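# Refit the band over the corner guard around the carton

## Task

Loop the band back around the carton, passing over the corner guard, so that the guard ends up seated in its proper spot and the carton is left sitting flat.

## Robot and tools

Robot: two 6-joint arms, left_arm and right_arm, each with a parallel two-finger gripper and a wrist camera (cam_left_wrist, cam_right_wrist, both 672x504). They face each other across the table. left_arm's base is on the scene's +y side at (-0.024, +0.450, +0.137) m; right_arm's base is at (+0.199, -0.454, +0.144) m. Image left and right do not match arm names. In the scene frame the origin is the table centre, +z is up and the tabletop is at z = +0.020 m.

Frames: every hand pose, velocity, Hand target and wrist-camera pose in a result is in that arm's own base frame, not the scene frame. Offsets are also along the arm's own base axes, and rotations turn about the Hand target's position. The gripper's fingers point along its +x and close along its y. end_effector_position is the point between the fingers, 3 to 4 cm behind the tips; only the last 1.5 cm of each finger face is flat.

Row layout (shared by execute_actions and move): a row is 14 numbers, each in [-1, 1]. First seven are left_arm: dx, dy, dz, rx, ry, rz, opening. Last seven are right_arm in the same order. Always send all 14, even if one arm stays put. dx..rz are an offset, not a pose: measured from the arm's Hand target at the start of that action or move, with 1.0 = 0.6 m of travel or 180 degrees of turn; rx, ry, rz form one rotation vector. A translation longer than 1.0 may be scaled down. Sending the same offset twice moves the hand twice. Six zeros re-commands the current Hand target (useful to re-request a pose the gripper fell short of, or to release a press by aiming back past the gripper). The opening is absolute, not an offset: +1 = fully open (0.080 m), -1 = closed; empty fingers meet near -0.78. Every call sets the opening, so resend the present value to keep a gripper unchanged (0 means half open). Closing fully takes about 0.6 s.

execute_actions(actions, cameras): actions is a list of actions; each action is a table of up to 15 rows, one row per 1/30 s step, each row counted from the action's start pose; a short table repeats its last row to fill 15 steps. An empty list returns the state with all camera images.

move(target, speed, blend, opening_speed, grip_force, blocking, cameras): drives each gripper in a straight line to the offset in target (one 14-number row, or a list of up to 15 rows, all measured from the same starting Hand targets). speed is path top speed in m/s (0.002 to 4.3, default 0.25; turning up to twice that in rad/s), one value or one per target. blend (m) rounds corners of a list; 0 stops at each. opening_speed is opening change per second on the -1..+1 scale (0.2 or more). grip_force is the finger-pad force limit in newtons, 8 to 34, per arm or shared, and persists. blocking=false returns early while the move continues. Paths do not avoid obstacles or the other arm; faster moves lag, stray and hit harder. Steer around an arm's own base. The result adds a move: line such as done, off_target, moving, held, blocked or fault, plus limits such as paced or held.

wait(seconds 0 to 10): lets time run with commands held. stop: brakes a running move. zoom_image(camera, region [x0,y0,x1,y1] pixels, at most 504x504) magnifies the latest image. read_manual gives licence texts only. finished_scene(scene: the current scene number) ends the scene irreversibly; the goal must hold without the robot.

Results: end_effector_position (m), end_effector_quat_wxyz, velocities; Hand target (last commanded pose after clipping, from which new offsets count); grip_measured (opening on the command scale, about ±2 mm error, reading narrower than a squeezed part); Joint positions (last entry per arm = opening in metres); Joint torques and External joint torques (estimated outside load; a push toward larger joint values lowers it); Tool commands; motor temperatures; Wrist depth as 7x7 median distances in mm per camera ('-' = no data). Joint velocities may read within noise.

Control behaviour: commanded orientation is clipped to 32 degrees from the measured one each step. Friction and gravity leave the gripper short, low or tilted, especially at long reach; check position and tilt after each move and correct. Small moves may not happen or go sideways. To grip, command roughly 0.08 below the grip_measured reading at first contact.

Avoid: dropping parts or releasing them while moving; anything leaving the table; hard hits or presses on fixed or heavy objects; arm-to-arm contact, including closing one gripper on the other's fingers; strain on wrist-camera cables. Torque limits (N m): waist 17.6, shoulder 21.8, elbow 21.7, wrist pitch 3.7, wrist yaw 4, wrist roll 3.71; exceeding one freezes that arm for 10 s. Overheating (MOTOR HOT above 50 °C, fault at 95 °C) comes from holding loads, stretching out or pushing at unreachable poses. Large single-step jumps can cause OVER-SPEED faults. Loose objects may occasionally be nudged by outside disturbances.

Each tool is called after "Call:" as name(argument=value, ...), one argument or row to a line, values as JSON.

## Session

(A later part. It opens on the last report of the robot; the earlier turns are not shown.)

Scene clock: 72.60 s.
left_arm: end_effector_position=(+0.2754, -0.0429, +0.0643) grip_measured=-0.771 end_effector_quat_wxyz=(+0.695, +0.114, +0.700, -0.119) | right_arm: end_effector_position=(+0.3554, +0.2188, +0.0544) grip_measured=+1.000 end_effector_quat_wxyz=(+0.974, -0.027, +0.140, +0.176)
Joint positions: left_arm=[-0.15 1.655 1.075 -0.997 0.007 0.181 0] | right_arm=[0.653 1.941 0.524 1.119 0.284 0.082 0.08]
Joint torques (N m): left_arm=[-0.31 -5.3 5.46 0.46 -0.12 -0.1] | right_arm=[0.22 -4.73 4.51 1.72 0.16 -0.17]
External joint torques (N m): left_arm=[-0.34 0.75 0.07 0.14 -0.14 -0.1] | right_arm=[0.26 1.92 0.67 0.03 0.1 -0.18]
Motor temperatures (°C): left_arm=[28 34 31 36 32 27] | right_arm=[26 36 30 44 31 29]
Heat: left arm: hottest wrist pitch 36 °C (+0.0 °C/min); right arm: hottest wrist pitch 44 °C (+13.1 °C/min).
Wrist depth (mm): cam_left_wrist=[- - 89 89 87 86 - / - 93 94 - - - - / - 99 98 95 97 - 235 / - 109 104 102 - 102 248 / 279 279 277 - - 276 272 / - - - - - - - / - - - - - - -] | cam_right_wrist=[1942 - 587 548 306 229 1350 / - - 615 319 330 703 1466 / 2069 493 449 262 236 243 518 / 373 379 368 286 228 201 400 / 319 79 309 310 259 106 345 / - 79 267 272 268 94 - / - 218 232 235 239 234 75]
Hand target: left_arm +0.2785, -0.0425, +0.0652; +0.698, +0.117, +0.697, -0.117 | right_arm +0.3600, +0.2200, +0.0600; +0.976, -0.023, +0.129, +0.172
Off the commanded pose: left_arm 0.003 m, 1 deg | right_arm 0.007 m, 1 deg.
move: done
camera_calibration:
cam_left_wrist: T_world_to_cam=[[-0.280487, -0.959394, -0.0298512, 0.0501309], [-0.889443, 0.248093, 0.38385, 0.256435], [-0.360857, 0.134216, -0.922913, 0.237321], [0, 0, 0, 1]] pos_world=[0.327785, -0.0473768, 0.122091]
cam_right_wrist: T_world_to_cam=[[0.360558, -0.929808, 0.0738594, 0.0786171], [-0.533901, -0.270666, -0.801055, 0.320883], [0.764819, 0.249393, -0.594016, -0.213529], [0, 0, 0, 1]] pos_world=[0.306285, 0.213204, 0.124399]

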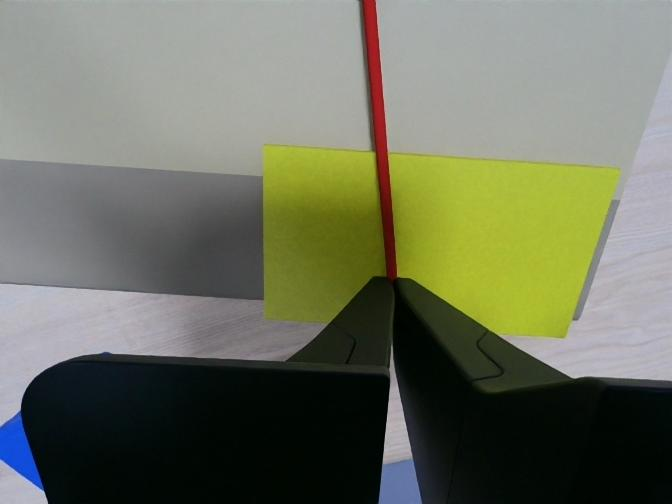

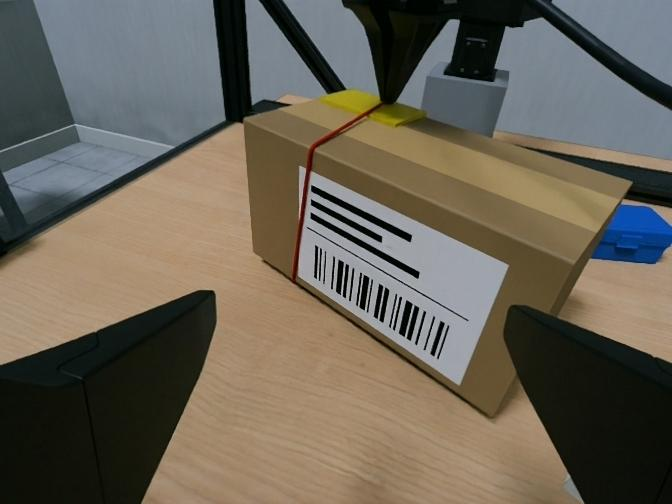

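Call:
move(
  target=[
    [0.0, 0.0, -0.005, 0, 0, 0, -1, 0, 0, 0, 0, 0, 0, 1],
    [0.0, 0.0, -0.005, 0, 0, 0, -0.45, 0, 0, 0, 0, 0, 0, 1],
    [0.0, 0.0, 0.05, 0, 0, 0, -0.45, 0, 0, 0, 0, 0, 0, 1],
  ],
  speed=0.08,
  opening_speed=0.6,
  cameras=["all"],
)

Call:
zoom_image(
  camera="cam_right_wrist",
  region=[220, 60, 500, 300],
)

Scene clock: 80.30 s.
left_arm: end_effector_position=(+0.2738, -0.0428, +0.0887) grip_measured=-0.452 end_effector_quat_wxyz=(+0.687, +0.115, +0.707, -0.119) | right_arm: end_effector_position=(+0.3554, +0.2188, +0.0544) grip_measured=+1.000 end_effector_quat_wxyz=(+0.974, -0.027, +0.140, +0.176)
Joint positions: left_arm=[-0.152 1.64 1.16 -1.118 0.006 0.181 0.015] | right_arm=[0.653 1.941 0.524 1.119 0.284 0.082 0.08]
Joint torques (N m): left_arm=[0.07 -7.49 5.96 0.38 -0.09 -0.11] | right_arm=[0.28 -4.76 4.57 1.73 0.19 -0.14]
External joint torques (N m): left_arm=[0.08 -1.37 0.4 0.09 -0.11 -0.11] | right_arm=[0.28 1.89 0.73 0.03 0.14 -0.15]
Heat: left arm: hottest wrist pitch 36 °C (+0.0 °C/min); right arm: hottest wrist pitch 44 °C (+13.2 °C/min).
Wrist depth (mm): cam_left_wrist=[109 107 - 108 106 107 227 / - 117 115 - 114 114 242 / 125 124 122 121 121 121 259 / 292 286 290 129 129 133 279 / 311 306 299 - - 299 303 / - - - - - - - / - - - - - - -] | cam_right_wrist=[- 1844 595 1537 318 510 1203 / - - 605 307 515 698 - / 2108 500 448 261 237 244 518 / 375 382 370 285 227 200 399 / 320 79 307 311 259 106 345 / - 79 267 272 268 94 - / - 218 232 235 239 234 75]
Hand target: left_arm +0.2785, -0.0425, +0.0952; +0.698, +0.117, +0.697, -0.117 | right_arm +0.3600, +0.2200, +0.0600; +0.976, -0.023, +0.129, +0.172
Off the commanded pose: left_arm 0.008 m, 2 deg | right_arm 0.007 m, 1 deg.
move: done
camera_calibration:
cam_left_wrist: T_world_to_cam=[[-0.282625, -0.958805, -0.0285631, 0.0509909], [-0.880805, 0.247611, 0.403573, 0.241557], [-0.379875, 0.139218, -0.914502, 0.263965], [0, 0, 0, 1]] pos_world=[0.32745, -0.0476705, 0.145367]
cam_right_wrist: T_world_to_cam=[[0.360558, -0.929808, 0.0738594, 0.0786171], [-0.533901, -0.270666, -0.801055, 0.320883], [0.764819, 0.249393, -0.594016, -0.213529], [0, 0, 0, 1]] pos_world=[0.306285, 0.213204, 0.124399]

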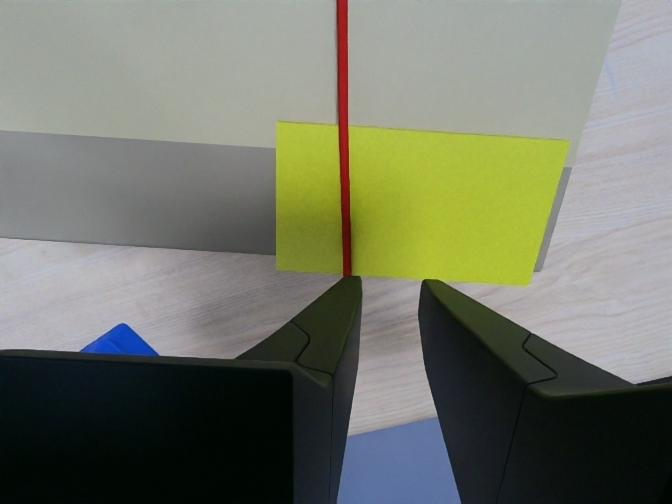

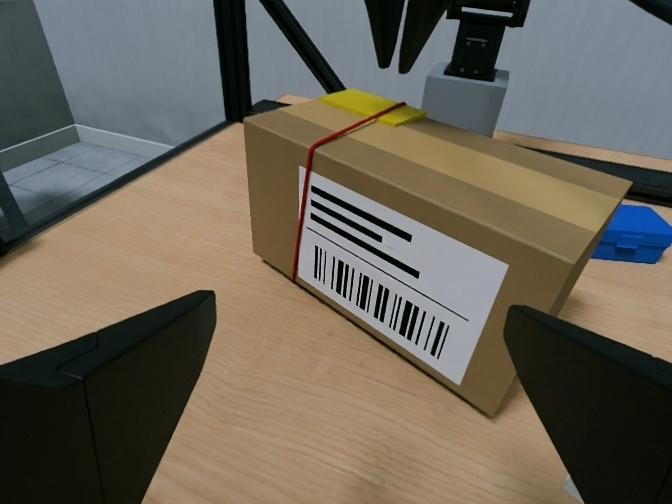

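Scaled by 1.800 from the camera's 672x504 image, which has a finer 960x720 frame.

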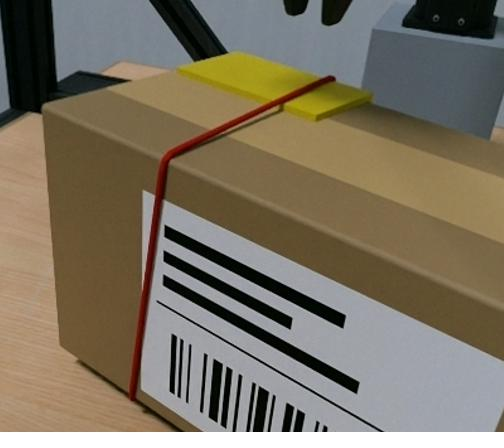

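Call:
move(
  target=[0.1625, -0.0233, -0.017, 0, 0, 0, -0.2, -0.083, -0.033, 0.067, -0.0285, 0.0783, 0, 1],
  speed=0.2,
  cameras=["all"],
)

Scene clock: 85.33 s.
left_arm: end_effector_position=(+0.3714, -0.0577, +0.0827) grip_measured=-0.202 end_effector_quat_wxyz=(+0.693, +0.115, +0.702, -0.119) | right_arm: end_effector_position=(+0.3061, +0.1981, +0.0891) grip_measured=+1.000 end_effector_quat_wxyz=(+0.947, -0.056, +0.268, +0.170)
Joint positions: left_arm=[-0.152 2 1.591 -1.173 0.006 0.181 0.026] | right_arm=[0.693 1.458 0.529 0.348 0.291 0.168 0.08]
Joint torques (N m): left_arm=[0.17 -8.45 6.1 0.41 -0.08 -0.03] | right_arm=[0.25 -5.2 6.81 0.91 0.19 0.15]
External joint torques (N m): left_arm=[0.14 0.39 0.43 0.08 -0.09 -0.03] | right_arm=[0.25 -0.24 0.95 -0.69 0.09 0.15]
Heat: left arm: hottest wrist pitch 35 °C (-2.0 °C/min); right arm: hottest wrist pitch 44 °C (+11.1 °C/min).
Wrist depth (mm): cam_left_wrist=[225 224 223 223 221 220 220 / 236 236 235 237 236 235 234 / 144 134 154 145 158 166 250 / 123 123 126 121 122 122 261 / - 133 - 135 128 128 285 / - - - 145 146 - - / - - - 158 - - -] | cam_right_wrist=[2088 2236 555 300 333 560 638 / 1716 464 462 279 263 268 531 / 386 396 399 356 260 - 438 / 341 344 348 357 323 364 379 / 312 79 305 315 322 106 334 / - 79 276 283 287 94 - / - 240 248 255 259 256 75]
Hand target: left_arm +0.3760, -0.0565, +0.0850; +0.698, +0.117, +0.697, -0.117 | right_arm +0.3102, +0.2002, +0.1002; +0.951, -0.045, +0.255, +0.167
Off the commanded pose: left_arm 0.005 m, 1 deg | right_arm 0.012 m, 2 deg.
move: off_target (right_arm)
camera_calibration:
cam_left_wrist: T_world_to_cam=[[-0.282141, -0.958886, -0.0305589, 0.0640551], [-0.886832, 0.248524, 0.389571, 0.337087], [-0.365959, 0.137014, -0.92049, 0.29283], [0, 0, 0, 1]] pos_world=[0.424176, -0.0624746, 0.140185]
cam_right_wrist: T_world_to_cam=[[0.37871, -0.922074, 0.0797426, 0.0670493], [-0.710455, -0.344848, -0.61346, 0.368798], [0.593154, 0.17567, -0.78569, -0.0658271], [0, 0, 0, 1]] pos_world=[0.275668, 0.200568, 0.169176]

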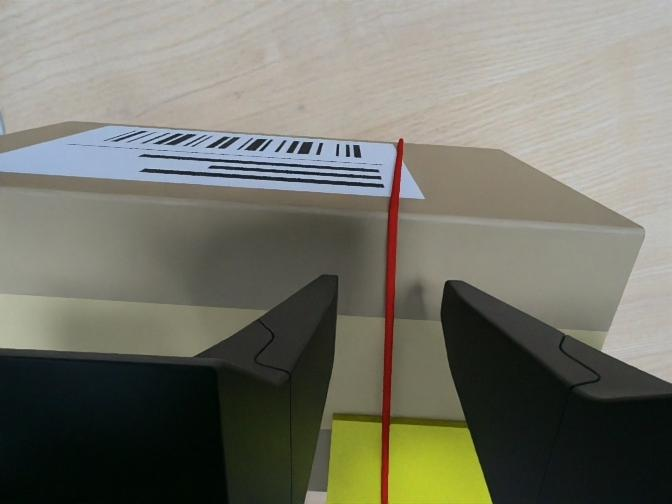

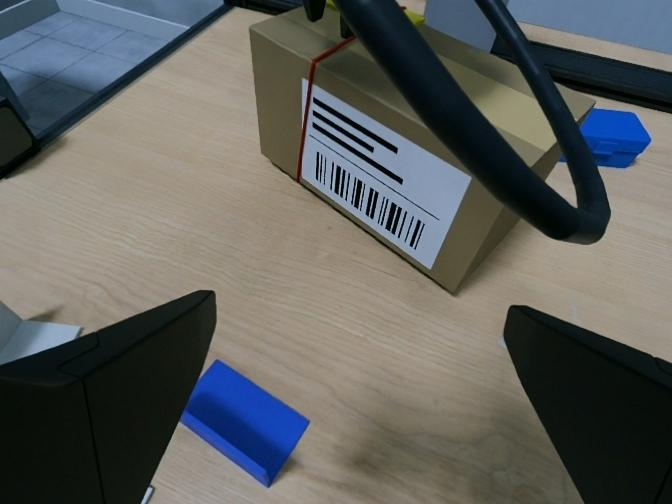

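Call:
move(
  target=[
    [0.003, -0.0063, -0.0375, 0, 0, 0, -0.2, 0, 0, 0, 0, 0, 0, 1],
    [0.003, -0.0063, -0.0492, 0, 0, 0, -0.2, 0, 0, 0, 0, 0, 0, 1],
  ],
  speed=[0.12, 0.04],
  blend=[0.002, 0],
  cameras=["all"],
)

Scene clock: 91.97 s.
left_arm: end_effector_position=(+0.3786, -0.0601, +0.0614) grip_measured=-0.202 end_effector_quat_wxyz=(+0.701, +0.117, +0.694, -0.116) | right_arm: end_effector_position=(+0.3061, +0.1981, +0.0891) grip_measured=+1.000 end_effector_quat_wxyz=(+0.947, -0.056, +0.268, +0.170)
Joint positions: left_arm=[-0.158 2.028 1.545 -1.078 -0.002 0.173 0.026] | right_arm=[0.693 1.458 0.529 0.348 0.291 0.168 0.08]
Joint torques (N m): left_arm=[-0.13 -8.07 3.69 1.12 -0.02 -0.11] | right_arm=[0.32 -5.12 6.73 0.95 0.21 0.17]
External joint torques (N m): left_arm=[-0.1 0.89 -1.92 0.76 -0.02 -0.11] | right_arm=[0.32 -0.16 0.89 -0.65 0.11 0.16]
Heat: left arm: hottest shoulder 35 °C (+5.0 °C/min); right arm: hottest wrist pitch 42 °C (+7.0 °C/min).
Wrist depth (mm): cam_left_wrist=[211 209 207 206 205 204 203 / 223 222 221 219 218 216 214 / 184 174 184 196 209 224 229 / - 112 108 121 119 124 239 / - - - 111 106 - 105 / - - - 117 - - - / - - - 129 126 - -] | cam_right_wrist=[2031 1994 548 284 326 578 1358 / 1771 446 464 283 263 272 526 / 388 395 396 367 272 275 437 / 338 345 351 354 285 358 381 / 313 79 304 316 316 99 333 / - 79 275 282 286 94 - / - 240 248 254 259 256 75]
Hand target: left_arm +0.3778, -0.0603, +0.0555; +0.698, +0.117, +0.697, -0.117 | right_arm +0.3102, +0.2002, +0.1002; +0.951, -0.045, +0.255, +0.167
Off the commanded pose: left_arm 0.006 m, 0 deg | right_arm 0.012 m, 2 deg.
move: off_target (right_arm)
camera_calibration:
cam_left_wrist: T_world_to_cam=[[-0.279873, -0.95916, -0.0410304, 0.0629895], [-0.895703, 0.245498, 0.370738, 0.356707], [-0.345524, 0.140511, -0.927831, 0.269098], [0, 0, 0, 1]] pos_world=[0.430113, -0.0649652, 0.120017]
cam_right_wrist: T_world_to_cam=[[0.37871, -0.922074, 0.0797426, 0.0670493], [-0.710455, -0.344848, -0.61346, 0.368798], [0.593154, 0.17567, -0.78569, -0.0658271], [0, 0, 0, 1]] pos_world=[0.275668, 0.200568, 0.169176]

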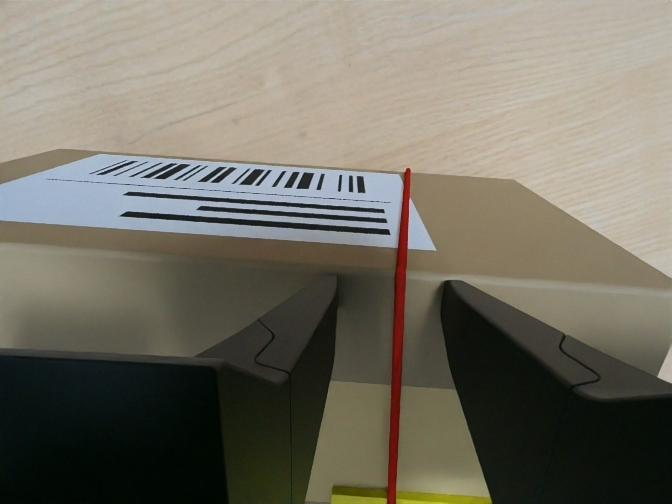

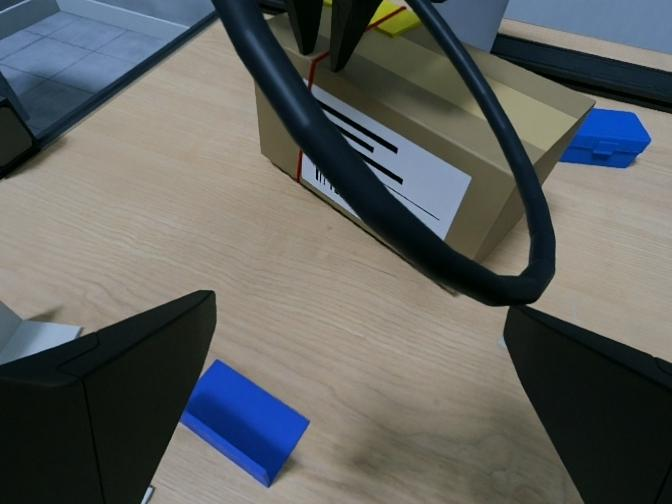

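Call:
move(
  target=[-0.0025, -0.004, -0.005, 0, 0, 0, -0.2, 0, 0, 0, 0, 0, 0, 1],
  speed=0.05,
  cameras=["all"],
)

Call:
zoom_image(
  camera="cam_right_wrist",
  region=[250, 0, 430, 120],
)

Scene clock: 94.83 s.
left_arm: end_effector_position=(+0.3786, -0.0601, +0.0607) grip_measured=-0.202 end_effector_quat_wxyz=(+0.703, +0.115, +0.693, -0.114) | right_arm: end_effector_position=(+0.3061, +0.1981, +0.0891) grip_measured=+1.000 end_effector_quat_wxyz=(+0.947, -0.056, +0.268, +0.170)
Joint positions: left_arm=[-0.158 2.025 1.537 -1.069 -0.002 0.167 0.026] | right_arm=[0.693 1.458 0.529 0.348 0.291 0.168 0.08]
Joint torques (N m): left_arm=[-0.23 -8.01 3.13 1.42 0 -0.11] | right_arm=[0.29 -4.99 6.84 0.92 0.2 0.17]
External joint torques (N m): left_arm=[-0.18 0.84 -2.42 1.07 -0.02 -0.11] | right_arm=[0.32 -0.02 1.01 -0.67 0.09 0.17]
Heat: left arm: hottest shoulder 35 °C (+5.0 °C/min); right arm: hottest wrist pitch 41 °C (+5.0 °C/min).
Wrist depth (mm): cam_left_wrist=[211 210 208 206 205 204 203 / 223 222 221 220 218 216 215 / 184 174 201 199 214 225 228 / - 111 108 114 119 134 238 / - - - 111 105 - 107 / - - - 116 119 - - / - - - 128 126 - -] | cam_right_wrist=[2012 1994 553 287 307 653 663 / 1771 461 462 282 263 274 530 / 387 396 394 365 270 255 442 / 340 344 349 347 286 355 380 / 312 79 305 316 318 99 334 / - 79 274 282 287 94 - / - 240 248 256 259 257 75]
Hand target: left_arm +0.3763, -0.0627, +0.0525; +0.698, +0.117, +0.697, -0.117 | right_arm +0.3102, +0.2002, +0.1002; +0.951, -0.045, +0.255, +0.167
Off the commanded pose: left_arm 0.009 m, 1 deg | right_arm 0.012 m, 2 deg.
move: off_target (left_arm, right_arm)
camera_calibration:
cam_left_wrist: T_world_to_cam=[[-0.273773, -0.9609, -0.0414652, 0.0604979], [-0.898872, 0.240287, 0.366459, 0.358087], [-0.342167, 0.137598, -0.92951, 0.267063], [0, 0, 0, 1]] pos_world=[0.429817, -0.0646585, 0.119522]
cam_right_wrist: T_world_to_cam=[[0.37871, -0.922074, 0.0797426, 0.0670493], [-0.710455, -0.344848, -0.61346, 0.368798], [0.593154, 0.17567, -0.78569, -0.0658271], [0, 0, 0, 1]] pos_world=[0.275668, 0.200568, 0.169176]

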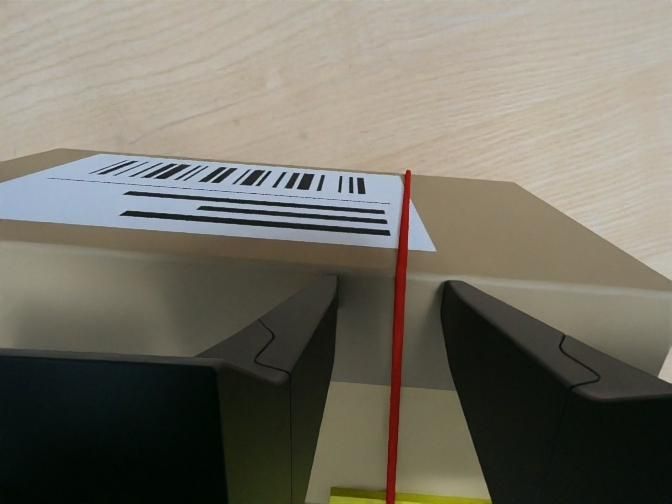

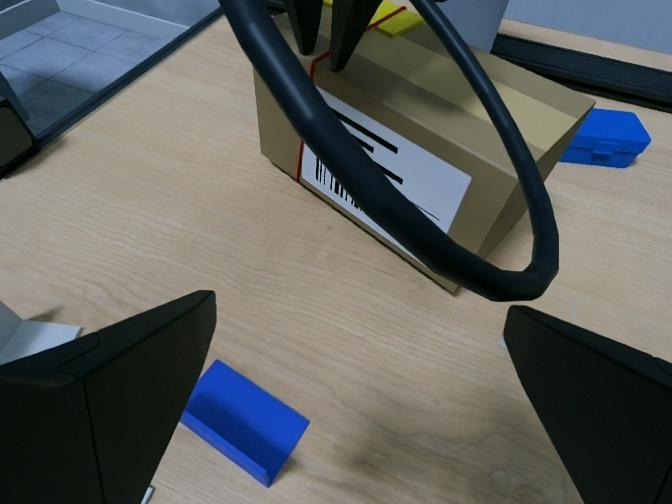

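Scaled by 2.800 from the camera's 672x504 image, which has a finer 960x720 frame.

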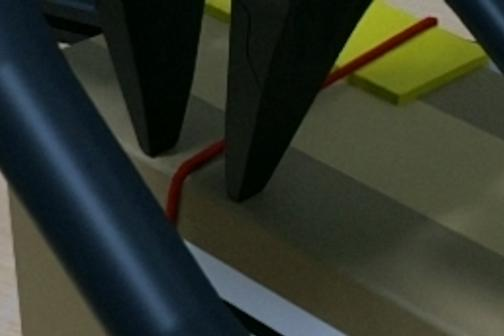

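Call:
move(
  target=[0.0, 0.0, 0.006, 0, 0, 0, -1, 0, 0, 0, 0, 0, 0, 1],
  speed=0.05,
  opening_speed=0.8,
  cameras=["cam_left_wrist"],
)

Call:
zoom_image(
  camera="cam_left_wrist",
  region=[310, 200, 490, 340],
)

Scene clock: 96.90 s.
left_arm: end_effector_position=(+0.3783, -0.0617, +0.0607) grip_measured=-0.771 end_effector_quat_wxyz=(+0.702, +0.115, +0.693, -0.116) | right_arm: end_effector_position=(+0.3061, +0.1981, +0.0891) grip_measured=+1.000 end_effector_quat_wxyz=(+0.947, -0.056, +0.268, +0.170)
Joint positions: left_arm=[-0.161 2.025 1.537 -1.069 0.001 0.167 0] | right_arm=[0.693 1.458 0.529 0.348 0.291 0.168 0.08]
Joint torques (N m): left_arm=[-0.32 -8.18 4.02 0.51 0.1 -0.11] | right_arm=[0.42 -5.2 6.75 0.98 0.17 0.14]
External joint torques (N m): left_arm=[-0.18 0.76 -1.58 0.14 0.08 -0.11] | right_arm=[0.42 -0.26 0.94 -0.6 0.07 0.14]
Heat: left arm: hottest shoulder 35 °C (+5.0 °C/min); right arm: hottest wrist pitch 41 °C (+4.0 °C/min).
Wrist depth (mm): cam_left_wrist=[210 209 208 207 205 204 203 / 223 222 221 219 218 217 215 / 187 175 188 227 214 227 229 / - 113 108 115 118 136 239 / - 113 - - - 108 107 / - - - - - - - / - - - - - - -] | cam_right_wrist=[2049 2108 533 292 320 579 1383 / 1743 451 476 286 264 272 527 / 386 395 398 363 272 276 439 / 339 344 350 348 285 364 384 / 312 79 303 315 320 99 335 / - 79 275 282 286 94 - / - 240 248 255 258 256 75]
Hand target: left_arm +0.3763, -0.0627, +0.0561; +0.698, +0.117, +0.697, -0.117 | right_arm +0.3102, +0.2002, +0.1002; +0.951, -0.045, +0.255, +0.167
Off the commanded pose: left_arm 0.005 m, 1 deg | right_arm 0.012 m, 2 deg.
move: off_target (right_arm)
camera_calibration:
cam_left_wrist: T_world_to_cam=[[-0.276812, -0.960154, -0.0384686, 0.0598939], [-0.897923, 0.244199, 0.366197, 0.358179], [-0.342211, 0.13591, -0.929742, 0.267149], [0, 0, 0, 1]] pos_world=[0.429618, -0.0662677, 0.119519]
Images, in order (width x height): cam_left_wrist 672x504.

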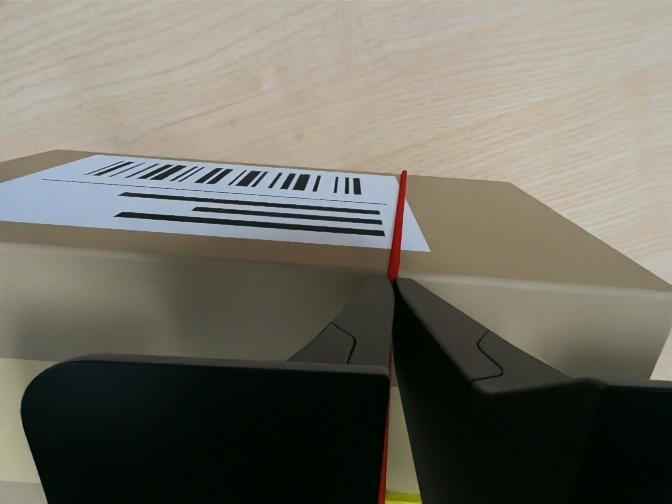

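Scaled by 2.800 from the camera's 672x504 image, which has a finer 960x720 frame.

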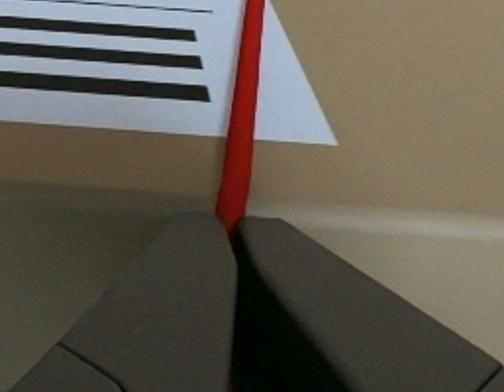

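Call:
move(
  target=[
    [0.0128, -0.0055, 0.0398, 0, 0, 0, -1, 0, 0, 0, 0, 0, 0, 1],
    [0.027, -0.0405, 0.0448, 0, 0, 0, -1, 0, 0, 0, 0, 0, 0, 1],
  ],
  speed=0.07,
  blend=[0.006, 0],
  cameras=["all"],
)

Scene clock: 100.07 s.
left_arm: end_effector_position=(+0.3828, -0.0815, +0.0725) grip_measured=-0.771 end_effector_quat_wxyz=(+0.681, +0.117, +0.714, -0.112) | right_arm: end_effector_position=(+0.3061, +0.1981, +0.0891) grip_measured=+1.000 end_effector_quat_wxyz=(+0.947, -0.056, +0.268, +0.170)
Joint positions: left_arm=[-0.212 2.099 1.695 -1.215 -0.005 0.115 0] | right_arm=[0.693 1.458 0.529 0.348 0.291 0.168 0.08]
Joint torques (N m): left_arm=[-0.13 -10.61 7.68 0.92 0.11 -0.11] | right_arm=[0.23 -5.18 6.66 0.94 0.23 0.17]
External joint torques (N m): left_arm=[-0.14 -1.26 2.18 0.69 0.11 -0.11] | right_arm=[0.24 -0.21 0.84 -0.65 0.13 0.16]
Heat: left arm: hottest shoulder 36 °C (+6.1 °C/min); right arm: hottest wrist pitch 40 °C (+2.0 °C/min).
Wrist depth (mm): cam_left_wrist=[212 212 210 208 207 206 205 / 227 226 225 223 222 221 220 / 187 197 183 191 208 235 237 / - 122 126 128 134 147 257 / - 120 118 - - 115 279 / - - - - - - - / - - - - - - -] | cam_right_wrist=[2108 2088 532 292 327 573 1366 / 1703 468 456 296 264 273 526 / 400 370 400 347 262 258 438 / 337 333 361 358 310 365 383 / 311 79 302 307 321 106 335 / - 79 275 282 287 94 - / - 240 248 255 259 257 75]
Hand target: left_arm +0.3925, -0.0870, +0.0829; +0.698, +0.117, +0.697, -0.117 | right_arm +0.3102, +0.2002, +0.1002; +0.951, -0.045, +0.255, +0.167
Off the commanded pose: left_arm 0.015 m, 3 deg | right_arm 0.012 m, 2 deg.
move: off_target (left_arm, right_arm)
camera_calibration:
cam_left_wrist: T_world_to_cam=[[-0.277714, -0.959844, -0.0396667, 0.0430523], [-0.875053, 0.235711, 0.422756, 0.349144], [-0.39643, 0.152116, -0.905375, 0.302804], [0, 0, 0, 1]] pos_world=[0.437516, -0.0870346, 0.128257]
cam_right_wrist: T_world_to_cam=[[0.37871, -0.922074, 0.0797426, 0.0670493], [-0.710455, -0.344848, -0.61346, 0.368798], [0.593154, 0.17567, -0.78569, -0.0658271], [0, 0, 0, 1]] pos_world=[0.275668, 0.200568, 0.169176]

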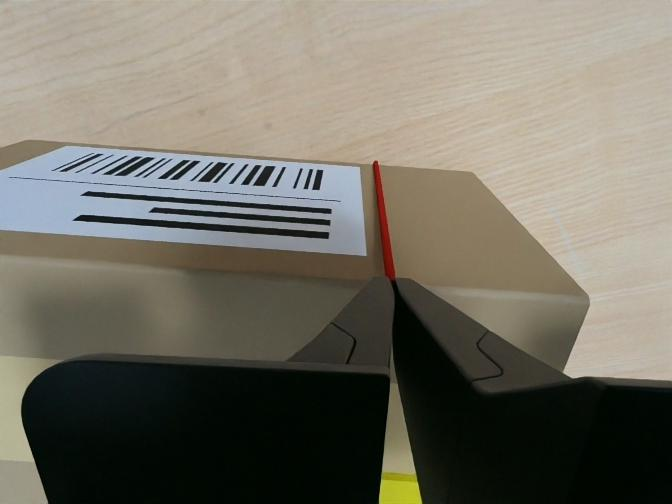

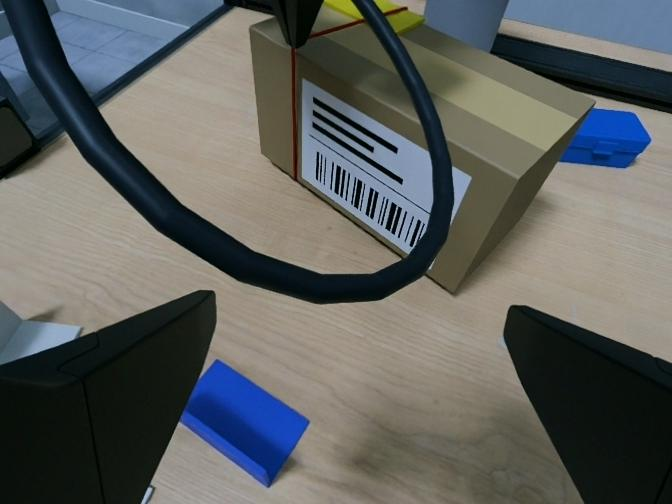

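Call:
move(
  target=[
    [-0.0022, -0.0085, 0, 0, 0, 0, -1, 0, 0, 0, 0, 0, 0, 1],
    [-0.0358, 0.0075, -0.0407, 0, 0, 0, -1, 0, 0, 0, 0, 0, 0, 1],
  ],
  speed=0.07,
  blend=[0.002, 0],
  cameras=["cam_left_wrist"],
)

Scene clock: 104.50 s.
left_arm: end_effector_position=(+0.3745, -0.0831, +0.0614) grip_measured=-0.771 end_effector_quat_wxyz=(+0.701, +0.114, +0.694, -0.115) | right_arm: end_effector_position=(+0.3061, +0.1981, +0.0891) grip_measured=+1.000 end_effector_quat_wxyz=(+0.947, -0.056, +0.268, +0.170)
Joint positions: left_arm=[-0.218 2.028 1.545 -1.077 0.001 0.107 0] | right_arm=[0.693 1.458 0.529 0.348 0.291 0.168 0.08]
Joint torques (N m): left_arm=[0.33 -9.42 3.24 0.51 0.08 0.05] | right_arm=[0.29 -5.14 6.95 0.93 0.18 0.14]
External joint torques (N m): left_arm=[0.32 -0.37 -2.38 0.17 0.08 0.05] | right_arm=[0.32 -0.16 1.12 -0.66 0.07 0.14]
Motor temperatures (°C): left_arm=[28 37 32 35 32 27] | right_arm=[26 36 33 39 30 29]
Heat: left arm: hottest shoulder 37 °C (+7.1 °C/min); right arm: hottest wrist pitch 39 °C (+0.0 °C/min).
Wrist depth (mm): cam_left_wrist=[210 209 208 206 205 204 203 / 223 222 221 219 218 217 215 / 195 184 196 209 226 230 228 / - 121 129 124 138 239 245 / - 113 - - - 108 264 / - - - - - - - / - - - - - - -] | cam_right_wrist=[1959 1876 536 292 327 566 661 / 1652 433 446 296 263 272 532 / 386 384 383 336 262 257 437 / 337 345 346 342 313 365 379 / 311 79 304 315 320 106 336 / - 79 275 282 287 94 - / - 240 248 256 259 256 75]
Hand target: left_arm +0.3710, -0.0825, +0.0585; +0.698, +0.117, +0.697, -0.117 | right_arm +0.3102, +0.2002, +0.1002; +0.951, -0.045, +0.255, +0.167
Off the commanded pose: left_arm 0.005 m, 1 deg | right_arm 0.012 m, 2 deg.
move: off_target (right_arm); blend cut to 0 m at target 1
camera_calibration:
cam_left_wrist: T_world_to_cam=[[-0.273973, -0.961008, -0.0374429, 0.0371592], [-0.897496, 0.241488, 0.369031, 0.359138], [-0.3456, 0.134709, -0.928663, 0.270558], [0, 0, 0, 1]] pos_world=[0.42601, -0.0874639, 0.120115]
Images, in order (width x height): cam_left_wrist 672x504.

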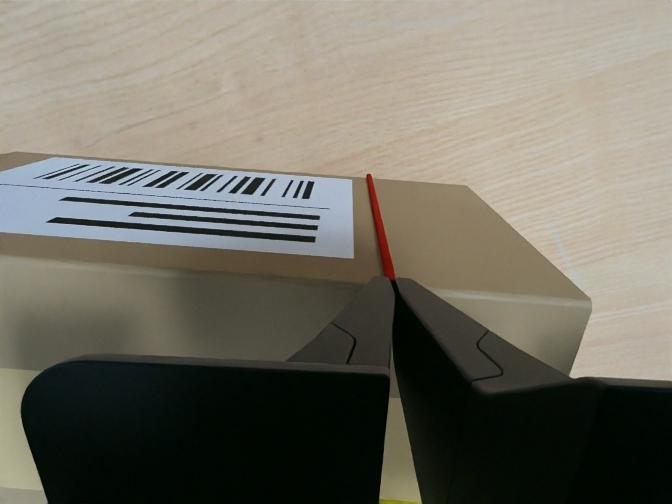

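Call:
move(
  target=[
    [0.0, 0.0, 0.0, 0, 0, 0, -0.45, 0, 0, 0, 0, 0, 0, 1],
    [0.0, 0.0, 0.07, 0, 0, 0, -0.45, 0, 0, 0, 0, 0, 0, 1],
  ],
  speed=0.1,
  opening_speed=0.6,
  cameras=["all"],
)

Call:
zoom_image(
  camera="cam_right_wrist",
  region=[220, 0, 500, 220],
)

Scene clock: 109.13 s.
left_arm: end_effector_position=(+0.3675, -0.0811, +0.0925) grip_measured=-0.452 end_effector_quat_wxyz=(+0.688, +0.112, +0.708, -0.115) | right_arm: end_effector_position=(+0.3061, +0.1981, +0.0891) grip_measured=+1.000 end_effector_quat_wxyz=(+0.947, -0.056, +0.268, +0.170)
Joint positions: left_arm=[-0.215 2.01 1.643 -1.232 0.006 0.107 0.015] | right_arm=[0.693 1.458 0.529 0.348 0.291 0.168 0.08]
Joint torques (N m): left_arm=[0.08 -10.73 6.07 0.39 -0.07 0.05] | right_arm=[0.26 -4.96 6.83 0.94 0.18 0.13]
External joint torques (N m): left_arm=[0.08 -1.85 0.42 0.09 -0.08 0.05] | right_arm=[0.26 -0.07 1.06 -0.62 0.08 0.12]
Heat: left arm: hottest shoulder 38 °C (+7.1 °C/min); right arm: hottest wrist pitch 38 °C (-2.0 °C/min).
Wrist depth (mm): cam_left_wrist=[233 232 231 230 229 228 227 / 242 244 243 245 245 243 243 / 138 154 149 159 171 259 260 / 136 135 135 134 133 137 280 / 147 147 144 142 139 301 304 / - - - - - - - / - - - - - - -] | cam_right_wrist=[2012 2049 536 310 309 568 636 / 1677 453 442 271 263 271 533 / 384 396 404 350 273 258 438 / 338 343 351 356 316 365 382 / 312 79 304 316 322 106 334 / - 79 275 282 287 94 - / - 240 248 254 259 256 75]
Hand target: left_arm +0.3710, -0.0825, +0.1005; +0.698, +0.117, +0.697, -0.117 | right_arm +0.3102, +0.2002, +0.1002; +0.951, -0.045, +0.255, +0.167
Off the commanded pose: left_arm 0.009 m, 2 deg | right_arm 0.012 m, 2 deg.
move: off_target (left_arm, right_arm)
camera_calibration:
cam_left_wrist: T_world_to_cam=[[-0.272286, -0.961732, -0.0305324, 0.0369463], [-0.883405, 0.237281, 0.404097, 0.332061], [-0.381388, 0.137002, -0.914207, 0.308711], [0, 0, 0, 1]] pos_world=[0.421143, -0.0855535, 0.149169]
cam_right_wrist: T_world_to_cam=[[0.37871, -0.922074, 0.0797426, 0.0670493], [-0.710455, -0.344848, -0.61346, 0.368798], [0.593154, 0.17567, -0.78569, -0.0658271], [0, 0, 0, 1]] pos_world=[0.275668, 0.200568, 0.169176]

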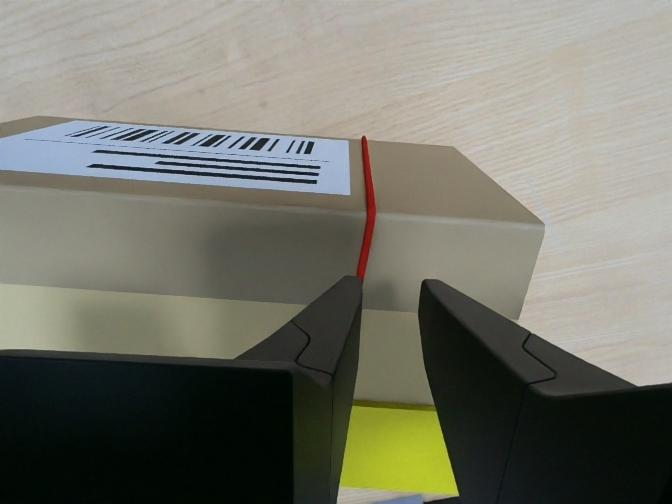

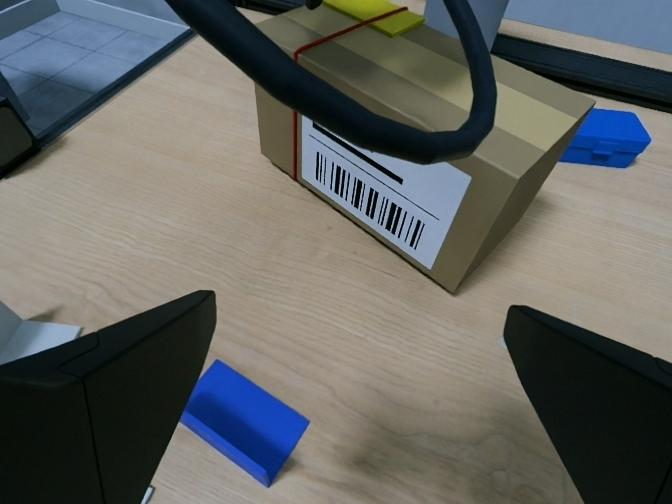

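Scaled by 1.800 from the camera's 672x504 image, which has a finer 960x720 frame.

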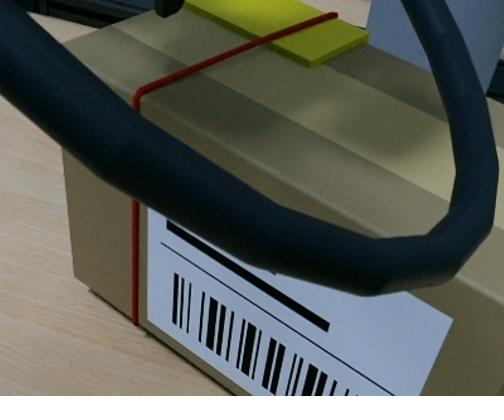

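Call:
move(
  target=[-0.1367, 0.0765, -0.02, 0, 0, 0, -0.2, 0, 0, 0, 0, 0, 0, 1],
  speed=0.2,
  cameras=["cam_left_wrist"],
)

Scene clock: 113.57 s.
left_arm: end_effector_position=(+0.2882, -0.0376, +0.0849) grip_measured=-0.202 end_effector_quat_wxyz=(+0.691, +0.113, +0.704, -0.117) | right_arm: end_effector_position=(+0.3061, +0.1981, +0.0891) grip_measured=+1.000 end_effector_quat_wxyz=(+0.947, -0.056, +0.268, +0.170)
Joint positions: left_arm=[-0.127 1.686 1.195 -1.098 0.004 0.199 0.026] | right_arm=[0.693 1.458 0.529 0.348 0.291 0.168 0.08]
Joint torques (N m): left_arm=[0.08 -8.3 4.38 0.75 -0.02 0.09] | right_arm=[0.37 -5.05 6.87 0.92 0.18 0.17]
External joint torques (N m): left_arm=[0.05 -1.9 -1.14 0.45 -0.03 0.09] | right_arm=[0.37 -0.09 1.08 -0.67 0.08 0.17]
Heat: left arm: hottest shoulder 38 °C (+7.1 °C/min); right arm: hottest wrist pitch 38 °C (-3.0 °C/min).
Wrist depth (mm): cam_left_wrist=[- 107 - 106 103 103 103 / - 111 112 114 111 - 113 / 123 120 120 118 117 117 255 / 130 130 131 126 124 124 274 / 303 301 - 305 101 132 296 / - - - 327 - - - / - - - 348 - - -] | cam_right_wrist=[2128 2031 532 312 326 578 617 / 1729 464 457 295 266 274 522 / 386 395 402 347 274 258 439 / 338 344 351 356 315 365 382 / 314 79 305 314 320 106 334 / - 79 275 282 287 94 - / - 240 248 255 259 256 75]
Hand target: left_arm +0.2890, -0.0366, +0.0885; +0.698, +0.117, +0.697, -0.117 | right_arm +0.3102, +0.2002, +0.1002; +0.951, -0.045, +0.255, +0.167
Off the commanded pose: left_arm 0.004 m, 1 deg | right_arm 0.012 m, 2 deg.
move: off_target (right_arm)
camera_calibration:
cam_left_wrist: T_world_to_cam=[[-0.276477, -0.960521, -0.0309681, 0.0582801], [-0.886044, 0.242296, 0.395246, 0.256522], [-0.372138, 0.136716, -0.918053, 0.263234], [0, 0, 0, 1]] pos_world=[0.341362, -0.0421632, 0.142079]
Images, in order (width x height): cam_left_wrist 672x504.

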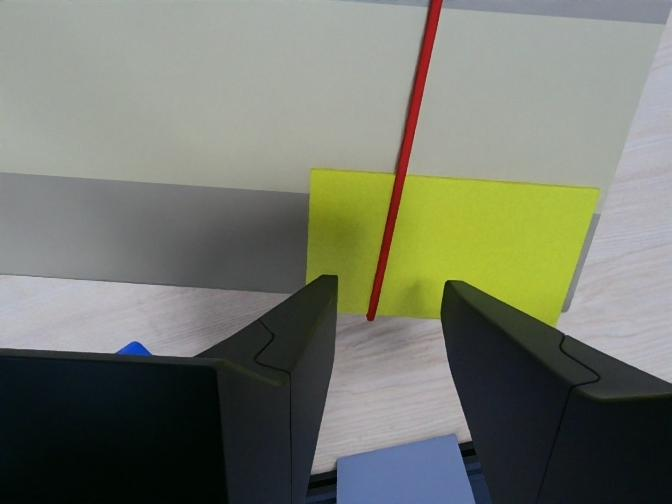

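Call:
move(
  target=[
    [0.0, 0.0, -0.0417, 0, 0, 0, -0.2, 0, 0, 0, 0, 0, 0, 1],
    [0.0, 0.0, -0.0525, 0, 0, 0, -0.2, 0, 0, 0, 0, 0, 0, 1],
  ],
  speed=[0.12, 0.04],
  blend=[0.002, 0],
  cameras=["cam_left_wrist"],
)

Scene clock: 116.33 s.
left_arm: end_effector_position=(+0.2879, -0.0382, +0.0616) grip_measured=-0.202 end_effector_quat_wxyz=(+0.697, +0.117, +0.698, -0.116) | right_arm: end_effector_position=(+0.3061, +0.1981, +0.0891) grip_measured=+1.000 end_effector_quat_wxyz=(+0.947, -0.056, +0.268, +0.170)
Joint positions: left_arm=[-0.132 1.697 1.11 -0.985 0 0.199 0.026] | right_arm=[0.693 1.458 0.529 0.348 0.291 0.168 0.08]
Joint torques (N m): left_arm=[0.19 -5.27 3.5 1.77 0.01 0.13] | right_arm=[0.21 -5.18 6.7 0.89 0.2 0.14]
External joint torques (N m): left_arm=[0.23 1.16 -1.93 1.45 -0.01 0.13] | right_arm=[0.21 -0.2 0.82 -0.72 0.09 0.13]
Heat: left arm: hottest shoulder 38 °C (+6.1 °C/min); right arm: hottest shoulder 37 °C (+2.0 °C/min).
Wrist depth (mm): cam_left_wrist=[- - 88 88 86 86 - / - 92 - - - - - / - 98 99 98 97 95 - / - 108 - 102 - 102 101 / 280 113 - 108 100 - 266 / - - - 296 - - - / - - - 321 - - -] | cam_right_wrist=[2128 2031 549 311 322 570 114 / 1743 462 458 295 267 274 503 / 386 395 401 344 272 258 437 / 338 344 352 355 315 366 384 / 313 79 304 317 322 106 334 / - 79 274 282 286 94 - / - 240 248 255 258 257 75]
Hand target: left_arm +0.2890, -0.0366, +0.0570; +0.698, +0.117, +0.697, -0.117 | right_arm +0.3102, +0.2002, +0.1002; +0.951, -0.045, +0.255, +0.167
Off the commanded pose: left_arm 0.005 m, 0 deg | right_arm 0.012 m, 2 deg.
move: off_target (right_arm)
camera_calibration:
cam_left_wrist: T_world_to_cam=[[-0.280323, -0.959141, -0.0382939, 0.058563], [-0.892184, 0.24562, 0.37905, 0.268417], [-0.354157, 0.140422, -0.924584, 0.237193], [0, 0, 0, 1]] pos_world=[0.339897, -0.0430655, 0.119804]
Images, in order (width x height): cam_left_wrist 672x504.

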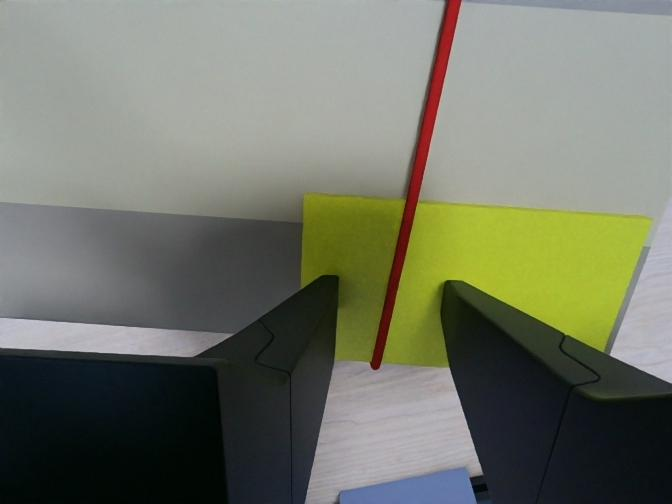

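Call:
move(
  target=[
    [0.0, 0.0, 0.004, 0, 0, 0, -1, 0, 0, 0, 0, 0, 0, 1],
  ],
  speed=0.04,
  opening_speed=0.8,
  cameras=["cam_left_wrist"],
)

Scene clock: 118.33 s.
left_arm: end_effector_position=(+0.2883, -0.0373, +0.0616) grip_measured=-0.771 end_effector_quat_wxyz=(+0.698, +0.116, +0.697, -0.116) | right_arm: end_effector_position=(+0.3061, +0.1981, +0.0891) grip_measured=+1.000 end_effector_quat_wxyz=(+0.947, -0.056, +0.268, +0.170)
Joint positions: left_arm=[-0.129 1.697 1.11 -0.983 0 0.201 0] | right_arm=[0.693 1.458 0.529 0.348 0.291 0.168 0.08]
Joint torques (N m): left_arm=[-0.13 -5.62 4.18 0.8 0.18 0.06] | right_arm=[0.2 -4.99 6.81 0.92 0.2 0.14]
External joint torques (N m): left_arm=[-0.14 0.79 -1.25 0.46 0.18 0.06] | right_arm=[0.24 -0.01 0.93 -0.68 0.09 0.13]
Heat: left arm: hottest shoulder 38 °C (+6.1 °C/min); right arm: hottest shoulder 37 °C (+2.0 °C/min).
Wrist depth (mm): cam_left_wrist=[- - 88 88 86 86 - / - 92 - - - - - / - 99 99 99 97 96 - / - 108 - 103 - 102 103 / 284 116 114 - - 108 262 / - - - - - - - / - - - - - - -] | cam_right_wrist=[1976 2012 532 317 325 555 111 / 1785 467 456 295 267 274 502 / 388 397 403 345 272 258 438 / 339 344 350 356 317 365 381 / 312 79 305 315 320 106 335 / - 79 275 282 286 94 - / - 240 248 255 259 256 75]
Hand target: left_arm +0.2890, -0.0366, +0.0594; +0.698, +0.117, +0.697, -0.117 | right_arm +0.3102, +0.2002, +0.1002; +0.951, -0.045, +0.255, +0.167
Off the commanded pose: left_arm 0.002 m, 0 deg | right_arm 0.012 m, 2 deg.
move: off_target (right_arm)
camera_calibration:
cam_left_wrist: T_world_to_cam=[[-0.278785, -0.959579, -0.0385609, 0.0590345], [-0.89315, 0.244311, 0.377618, 0.26896], [-0.352934, 0.139715, -0.925158, 0.236926], [0, 0, 0, 1]] pos_world=[0.340299, -0.0421638, 0.119906]
Images, in order (width x height): cam_left_wrist 672x504.

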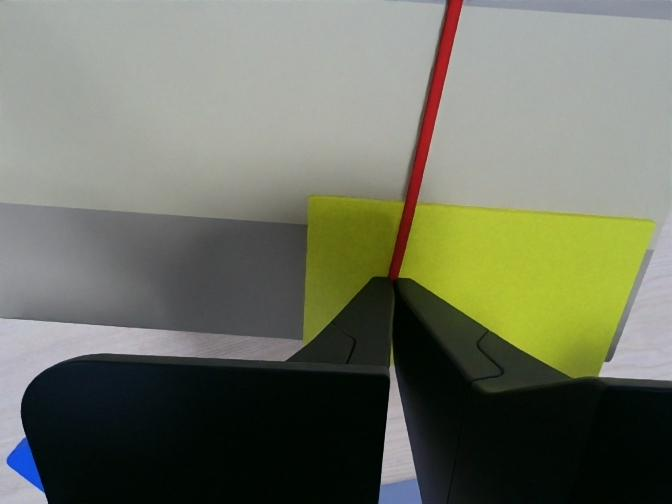

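Call:
move(
  target=[
    [-0.0117, 0.001, 0.021, 0, 0, 0, -1, 0, 0, 0, 0, 0, 0, 1],
    [-0.055, -0.009, 0.0377, 0, 0, 0, -1, 0, 0, 0, 0, 0, 0, 1],
    [-0.0167, -0.0215, 0.001, 0, 0, 0, -1, 0, 0, 0, 0, 0, 0, 1],
  ],
  speed=0.07,
  blend=[0.005, 0.003, 0],
  cameras=["all"],
)

Scene clock: 121.17 s.
left_arm: end_effector_position=(+0.2757, -0.0494, +0.0620) grip_measured=-0.771 end_effector_quat_wxyz=(+0.697, +0.117, +0.698, -0.117) | right_arm: end_effector_position=(+0.3061, +0.1981, +0.0891) grip_measured=+1.000 end_effector_quat_wxyz=(+0.947, -0.056, +0.268, +0.170)
Joint positions: left_arm=[-0.176 1.66 1.071 -0.983 0.001 0.156 0] | right_arm=[0.693 1.458 0.529 0.348 0.291 0.168 0.08]
Joint torques (N m): left_arm=[-0.34 -4.2 5.1 1.01 0.1 -0.13] | right_arm=[0.29 -5.07 6.78 0.92 0.21 0.15]
External joint torques (N m): left_arm=[-0.36 1.92 -0.3 0.69 0.1 -0.13] | right_arm=[0.3 -0.16 0.99 -0.66 0.11 0.14]
Heat: left arm: hottest shoulder 38 °C (+6.1 °C/min); right arm: hottest shoulder 37 °C (+2.0 °C/min).
Wrist depth (mm): cam_left_wrist=[- - 88 88 86 86 - / - 92 - - - - 218 / - 98 99 - 96 95 229 / - 108 - 102 - - 245 / 281 278 275 - - 108 268 / - - - - - - - / - - - - - - -] | cam_right_wrist=[2049 2012 536 316 322 304 592 / 1729 465 459 294 267 273 532 / 387 397 401 346 273 259 437 / 338 344 350 357 316 365 382 / 314 79 305 316 321 106 335 / - 79 274 282 287 94 - / - 240 249 255 259 256 75]
Hand target: left_arm +0.2790, -0.0495, +0.0600; +0.698, +0.117, +0.697, -0.117 | right_arm +0.3102, +0.2002, +0.1002; +0.951, -0.045, +0.255, +0.167
Off the commanded pose: left_arm 0.004 m, 0 deg | right_arm 0.012 m, 2 deg.
move: off_target (right_arm)
camera_calibration:
cam_left_wrist: T_world_to_cam=[[-0.281813, -0.95877, -0.0366317, 0.0447688], [-0.891157, 0.247409, 0.380299, 0.259997], [-0.355556, 0.139818, -0.924138, 0.235071], [0, 0, 0, 1]] pos_world=[0.327895, -0.0542695, 0.120001]
cam_right_wrist: T_world_to_cam=[[0.37871, -0.922074, 0.0797426, 0.0670493], [-0.710455, -0.344848, -0.61346, 0.368798], [0.593154, 0.17567, -0.78569, -0.0658271], [0, 0, 0, 1]] pos_world=[0.275668, 0.200568, 0.169176]

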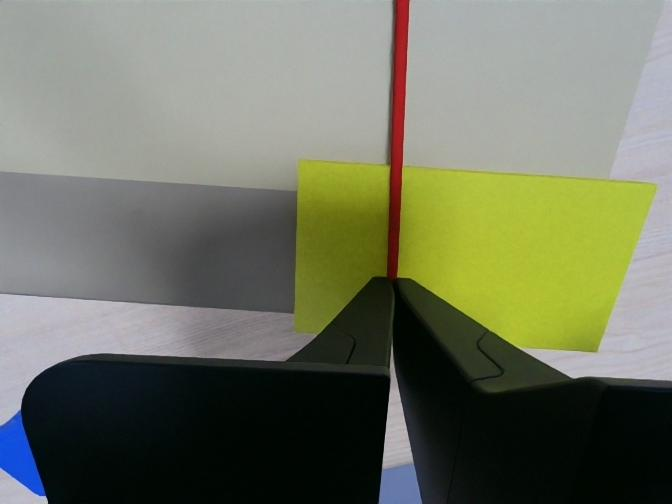

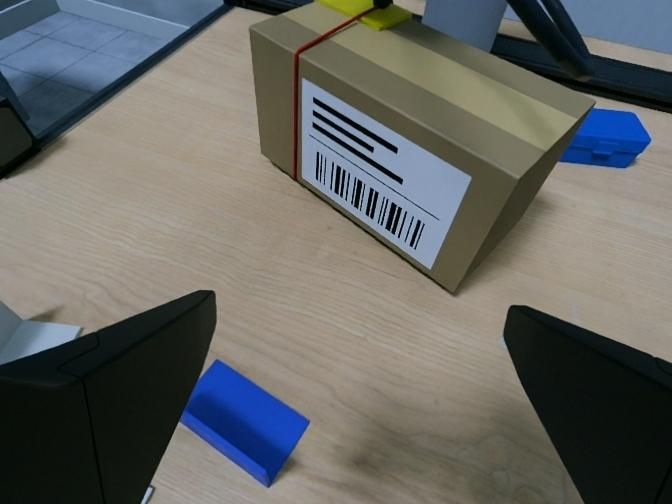

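Call:
move(
  target=[0.0075, 0.0213, 0.0, 0, 0, 0, -1, 0, 0, 0, 0, 0, 0, 1],
  speed=0.06,
  cameras=["cam_left_wrist"],
)

Scene clock: 124.77 s.
left_arm: end_effector_position=(+0.2784, -0.0418, +0.0622) grip_measured=-0.771 end_effector_quat_wxyz=(+0.696, +0.115, +0.698, -0.123) | right_arm: end_effector_position=(+0.3061, +0.1981, +0.0891) grip_measured=+1.000 end_effector_quat_wxyz=(+0.947, -0.056, +0.268, +0.170)
Joint positions: left_arm=[-0.143 1.666 1.078 -0.986 0.012 0.196 0] | right_arm=[0.693 1.458 0.529 0.348 0.291 0.168 0.08]
Joint torques (N m): left_arm=[0.95 -4.05 5.49 1.14 -0.27 0.11] | right_arm=[0.35 -5.15 6.72 0.91 0.21 0.15]
External joint torques (N m): left_arm=[0.93 2.06 0.08 0.79 -0.28 0.1] | right_arm=[0.35 -0.23 0.94 -0.67 0.11 0.15]
Heat: left arm: hottest shoulder 37 °C (+4.0 °C/min); right arm: hottest shoulder 37 °C (+2.0 °C/min).
Wrist depth (mm): cam_left_wrist=[- - 88 - 86 86 - / - 91 - - - - - / - 98 98 - 96 96 228 / - 107 - 102 - 102 103 / 277 277 275 - - 109 269 / - - - - - - - / - - - - - - -] | cam_right_wrist=[2031 1994 537 317 325 548 642 / 1757 466 456 297 266 273 524 / 386 396 401 345 273 258 438 / 338 345 351 356 316 363 380 / 311 79 305 315 320 106 333 / - 79 275 282 287 94 - / - 240 248 255 259 255 75]
Hand target: left_arm +0.2835, -0.0367, +0.0600; +0.698, +0.117, +0.697, -0.117 | right_arm +0.3102, +0.2002, +0.1002; +0.951, -0.045, +0.255, +0.167
Off the commanded pose: left_arm 0.008 m, 1 deg | right_arm 0.012 m, 2 deg.
move: off_target (right_arm)
camera_calibration:
cam_left_wrist: T_world_to_cam=[[-0.287762, -0.957356, -0.0257433, 0.0537426], [-0.888481, 0.256833, 0.380314, 0.260046], [-0.357484, 0.132312, -0.924499, 0.235486], [0, 0, 0, 1]] pos_world=[0.330694, -0.0464953, 0.120191]
Images, in order (width x height): cam_left_wrist 672x504.

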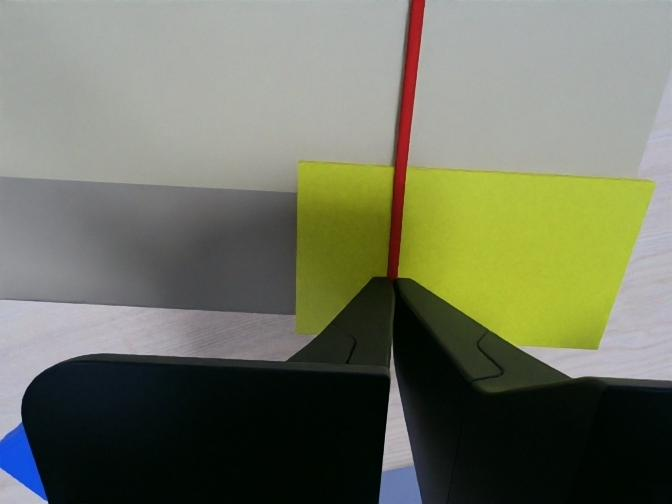

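Call:
move(
  target=[0.0, 0.011, 0.0, 0, 0, 0, -1, 0, 0, 0, 0, 0, 0, 1],
  speed=0.06,
  cameras=["cam_left_wrist"],
)

Scene clock: 126.57 s.
left_arm: end_effector_position=(+0.2799, -0.0360, +0.0622) grip_measured=-0.771 end_effector_quat_wxyz=(+0.697, +0.114, +0.697, -0.124) | right_arm: end_effector_position=(+0.3061, +0.1981, +0.0891) grip_measured=+1.000 end_effector_quat_wxyz=(+0.947, -0.056, +0.268, +0.170)
Joint positions: left_arm=[-0.12 1.666 1.078 -0.983 0.015 0.219 0] | right_arm=[0.693 1.458 0.529 0.348 0.291 0.168 0.08]
Joint torques (N m): left_arm=[0.91 -4.59 4.89 0.96 -0.39 0.12] | right_arm=[0.37 -5.02 6.76 0.92 0.21 0.17]
External joint torques (N m): left_arm=[0.92 1.56 -0.57 0.6 -0.41 0.12] | right_arm=[0.37 -0.06 0.92 -0.68 0.11 0.16]
Heat: left arm: hottest shoulder 37 °C (+4.0 °C/min); right arm: hottest shoulder 37 °C (+2.0 °C/min).
Wrist depth (mm): cam_left_wrist=[- - 88 88 86 86 - / - 92 - - - - - / - 98 98 - 96 96 97 / - 107 - 102 - 102 104 / 277 275 274 - - 109 270 / - - - - - - - / - - - - - - -] | cam_right_wrist=[2069 1976 535 312 324 552 121 / 1690 461 460 294 268 274 501 / 387 394 401 346 274 258 437 / 338 344 351 357 316 365 381 / 313 79 304 314 322 106 336 / - 79 276 282 287 94 - / - 240 248 255 260 257 75]
Hand target: left_arm +0.2835, -0.0301, +0.0600; +0.698, +0.117, +0.697, -0.117 | right_arm +0.3102, +0.2002, +0.1002; +0.951, -0.045, +0.255, +0.167
Off the commanded pose: left_arm 0.007 m, 1 deg | right_arm 0.012 m, 2 deg.
move: off_target (right_arm)
camera_calibration:
cam_left_wrist: T_world_to_cam=[[-0.287648, -0.957456, -0.0231861, 0.0596053], [-0.889596, 0.258136, 0.376808, 0.260447], [-0.354792, 0.129014, -0.926001, 0.234394], [0, 0, 0, 1]] pos_world=[0.331999, -0.0404013, 0.120293]
Images, in order (width x height): cam_left_wrist 672x504.

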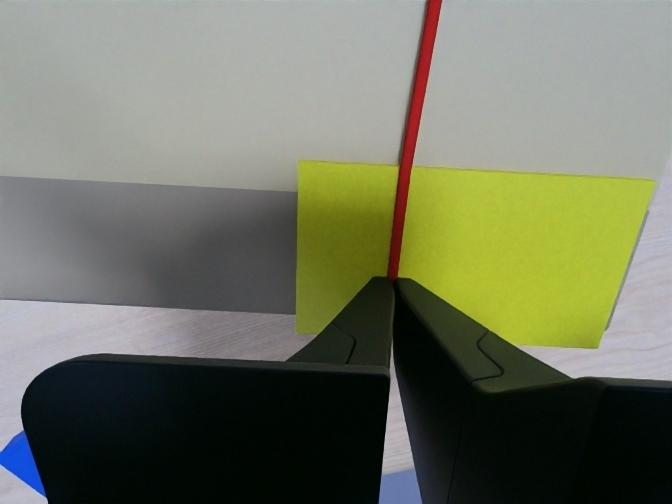

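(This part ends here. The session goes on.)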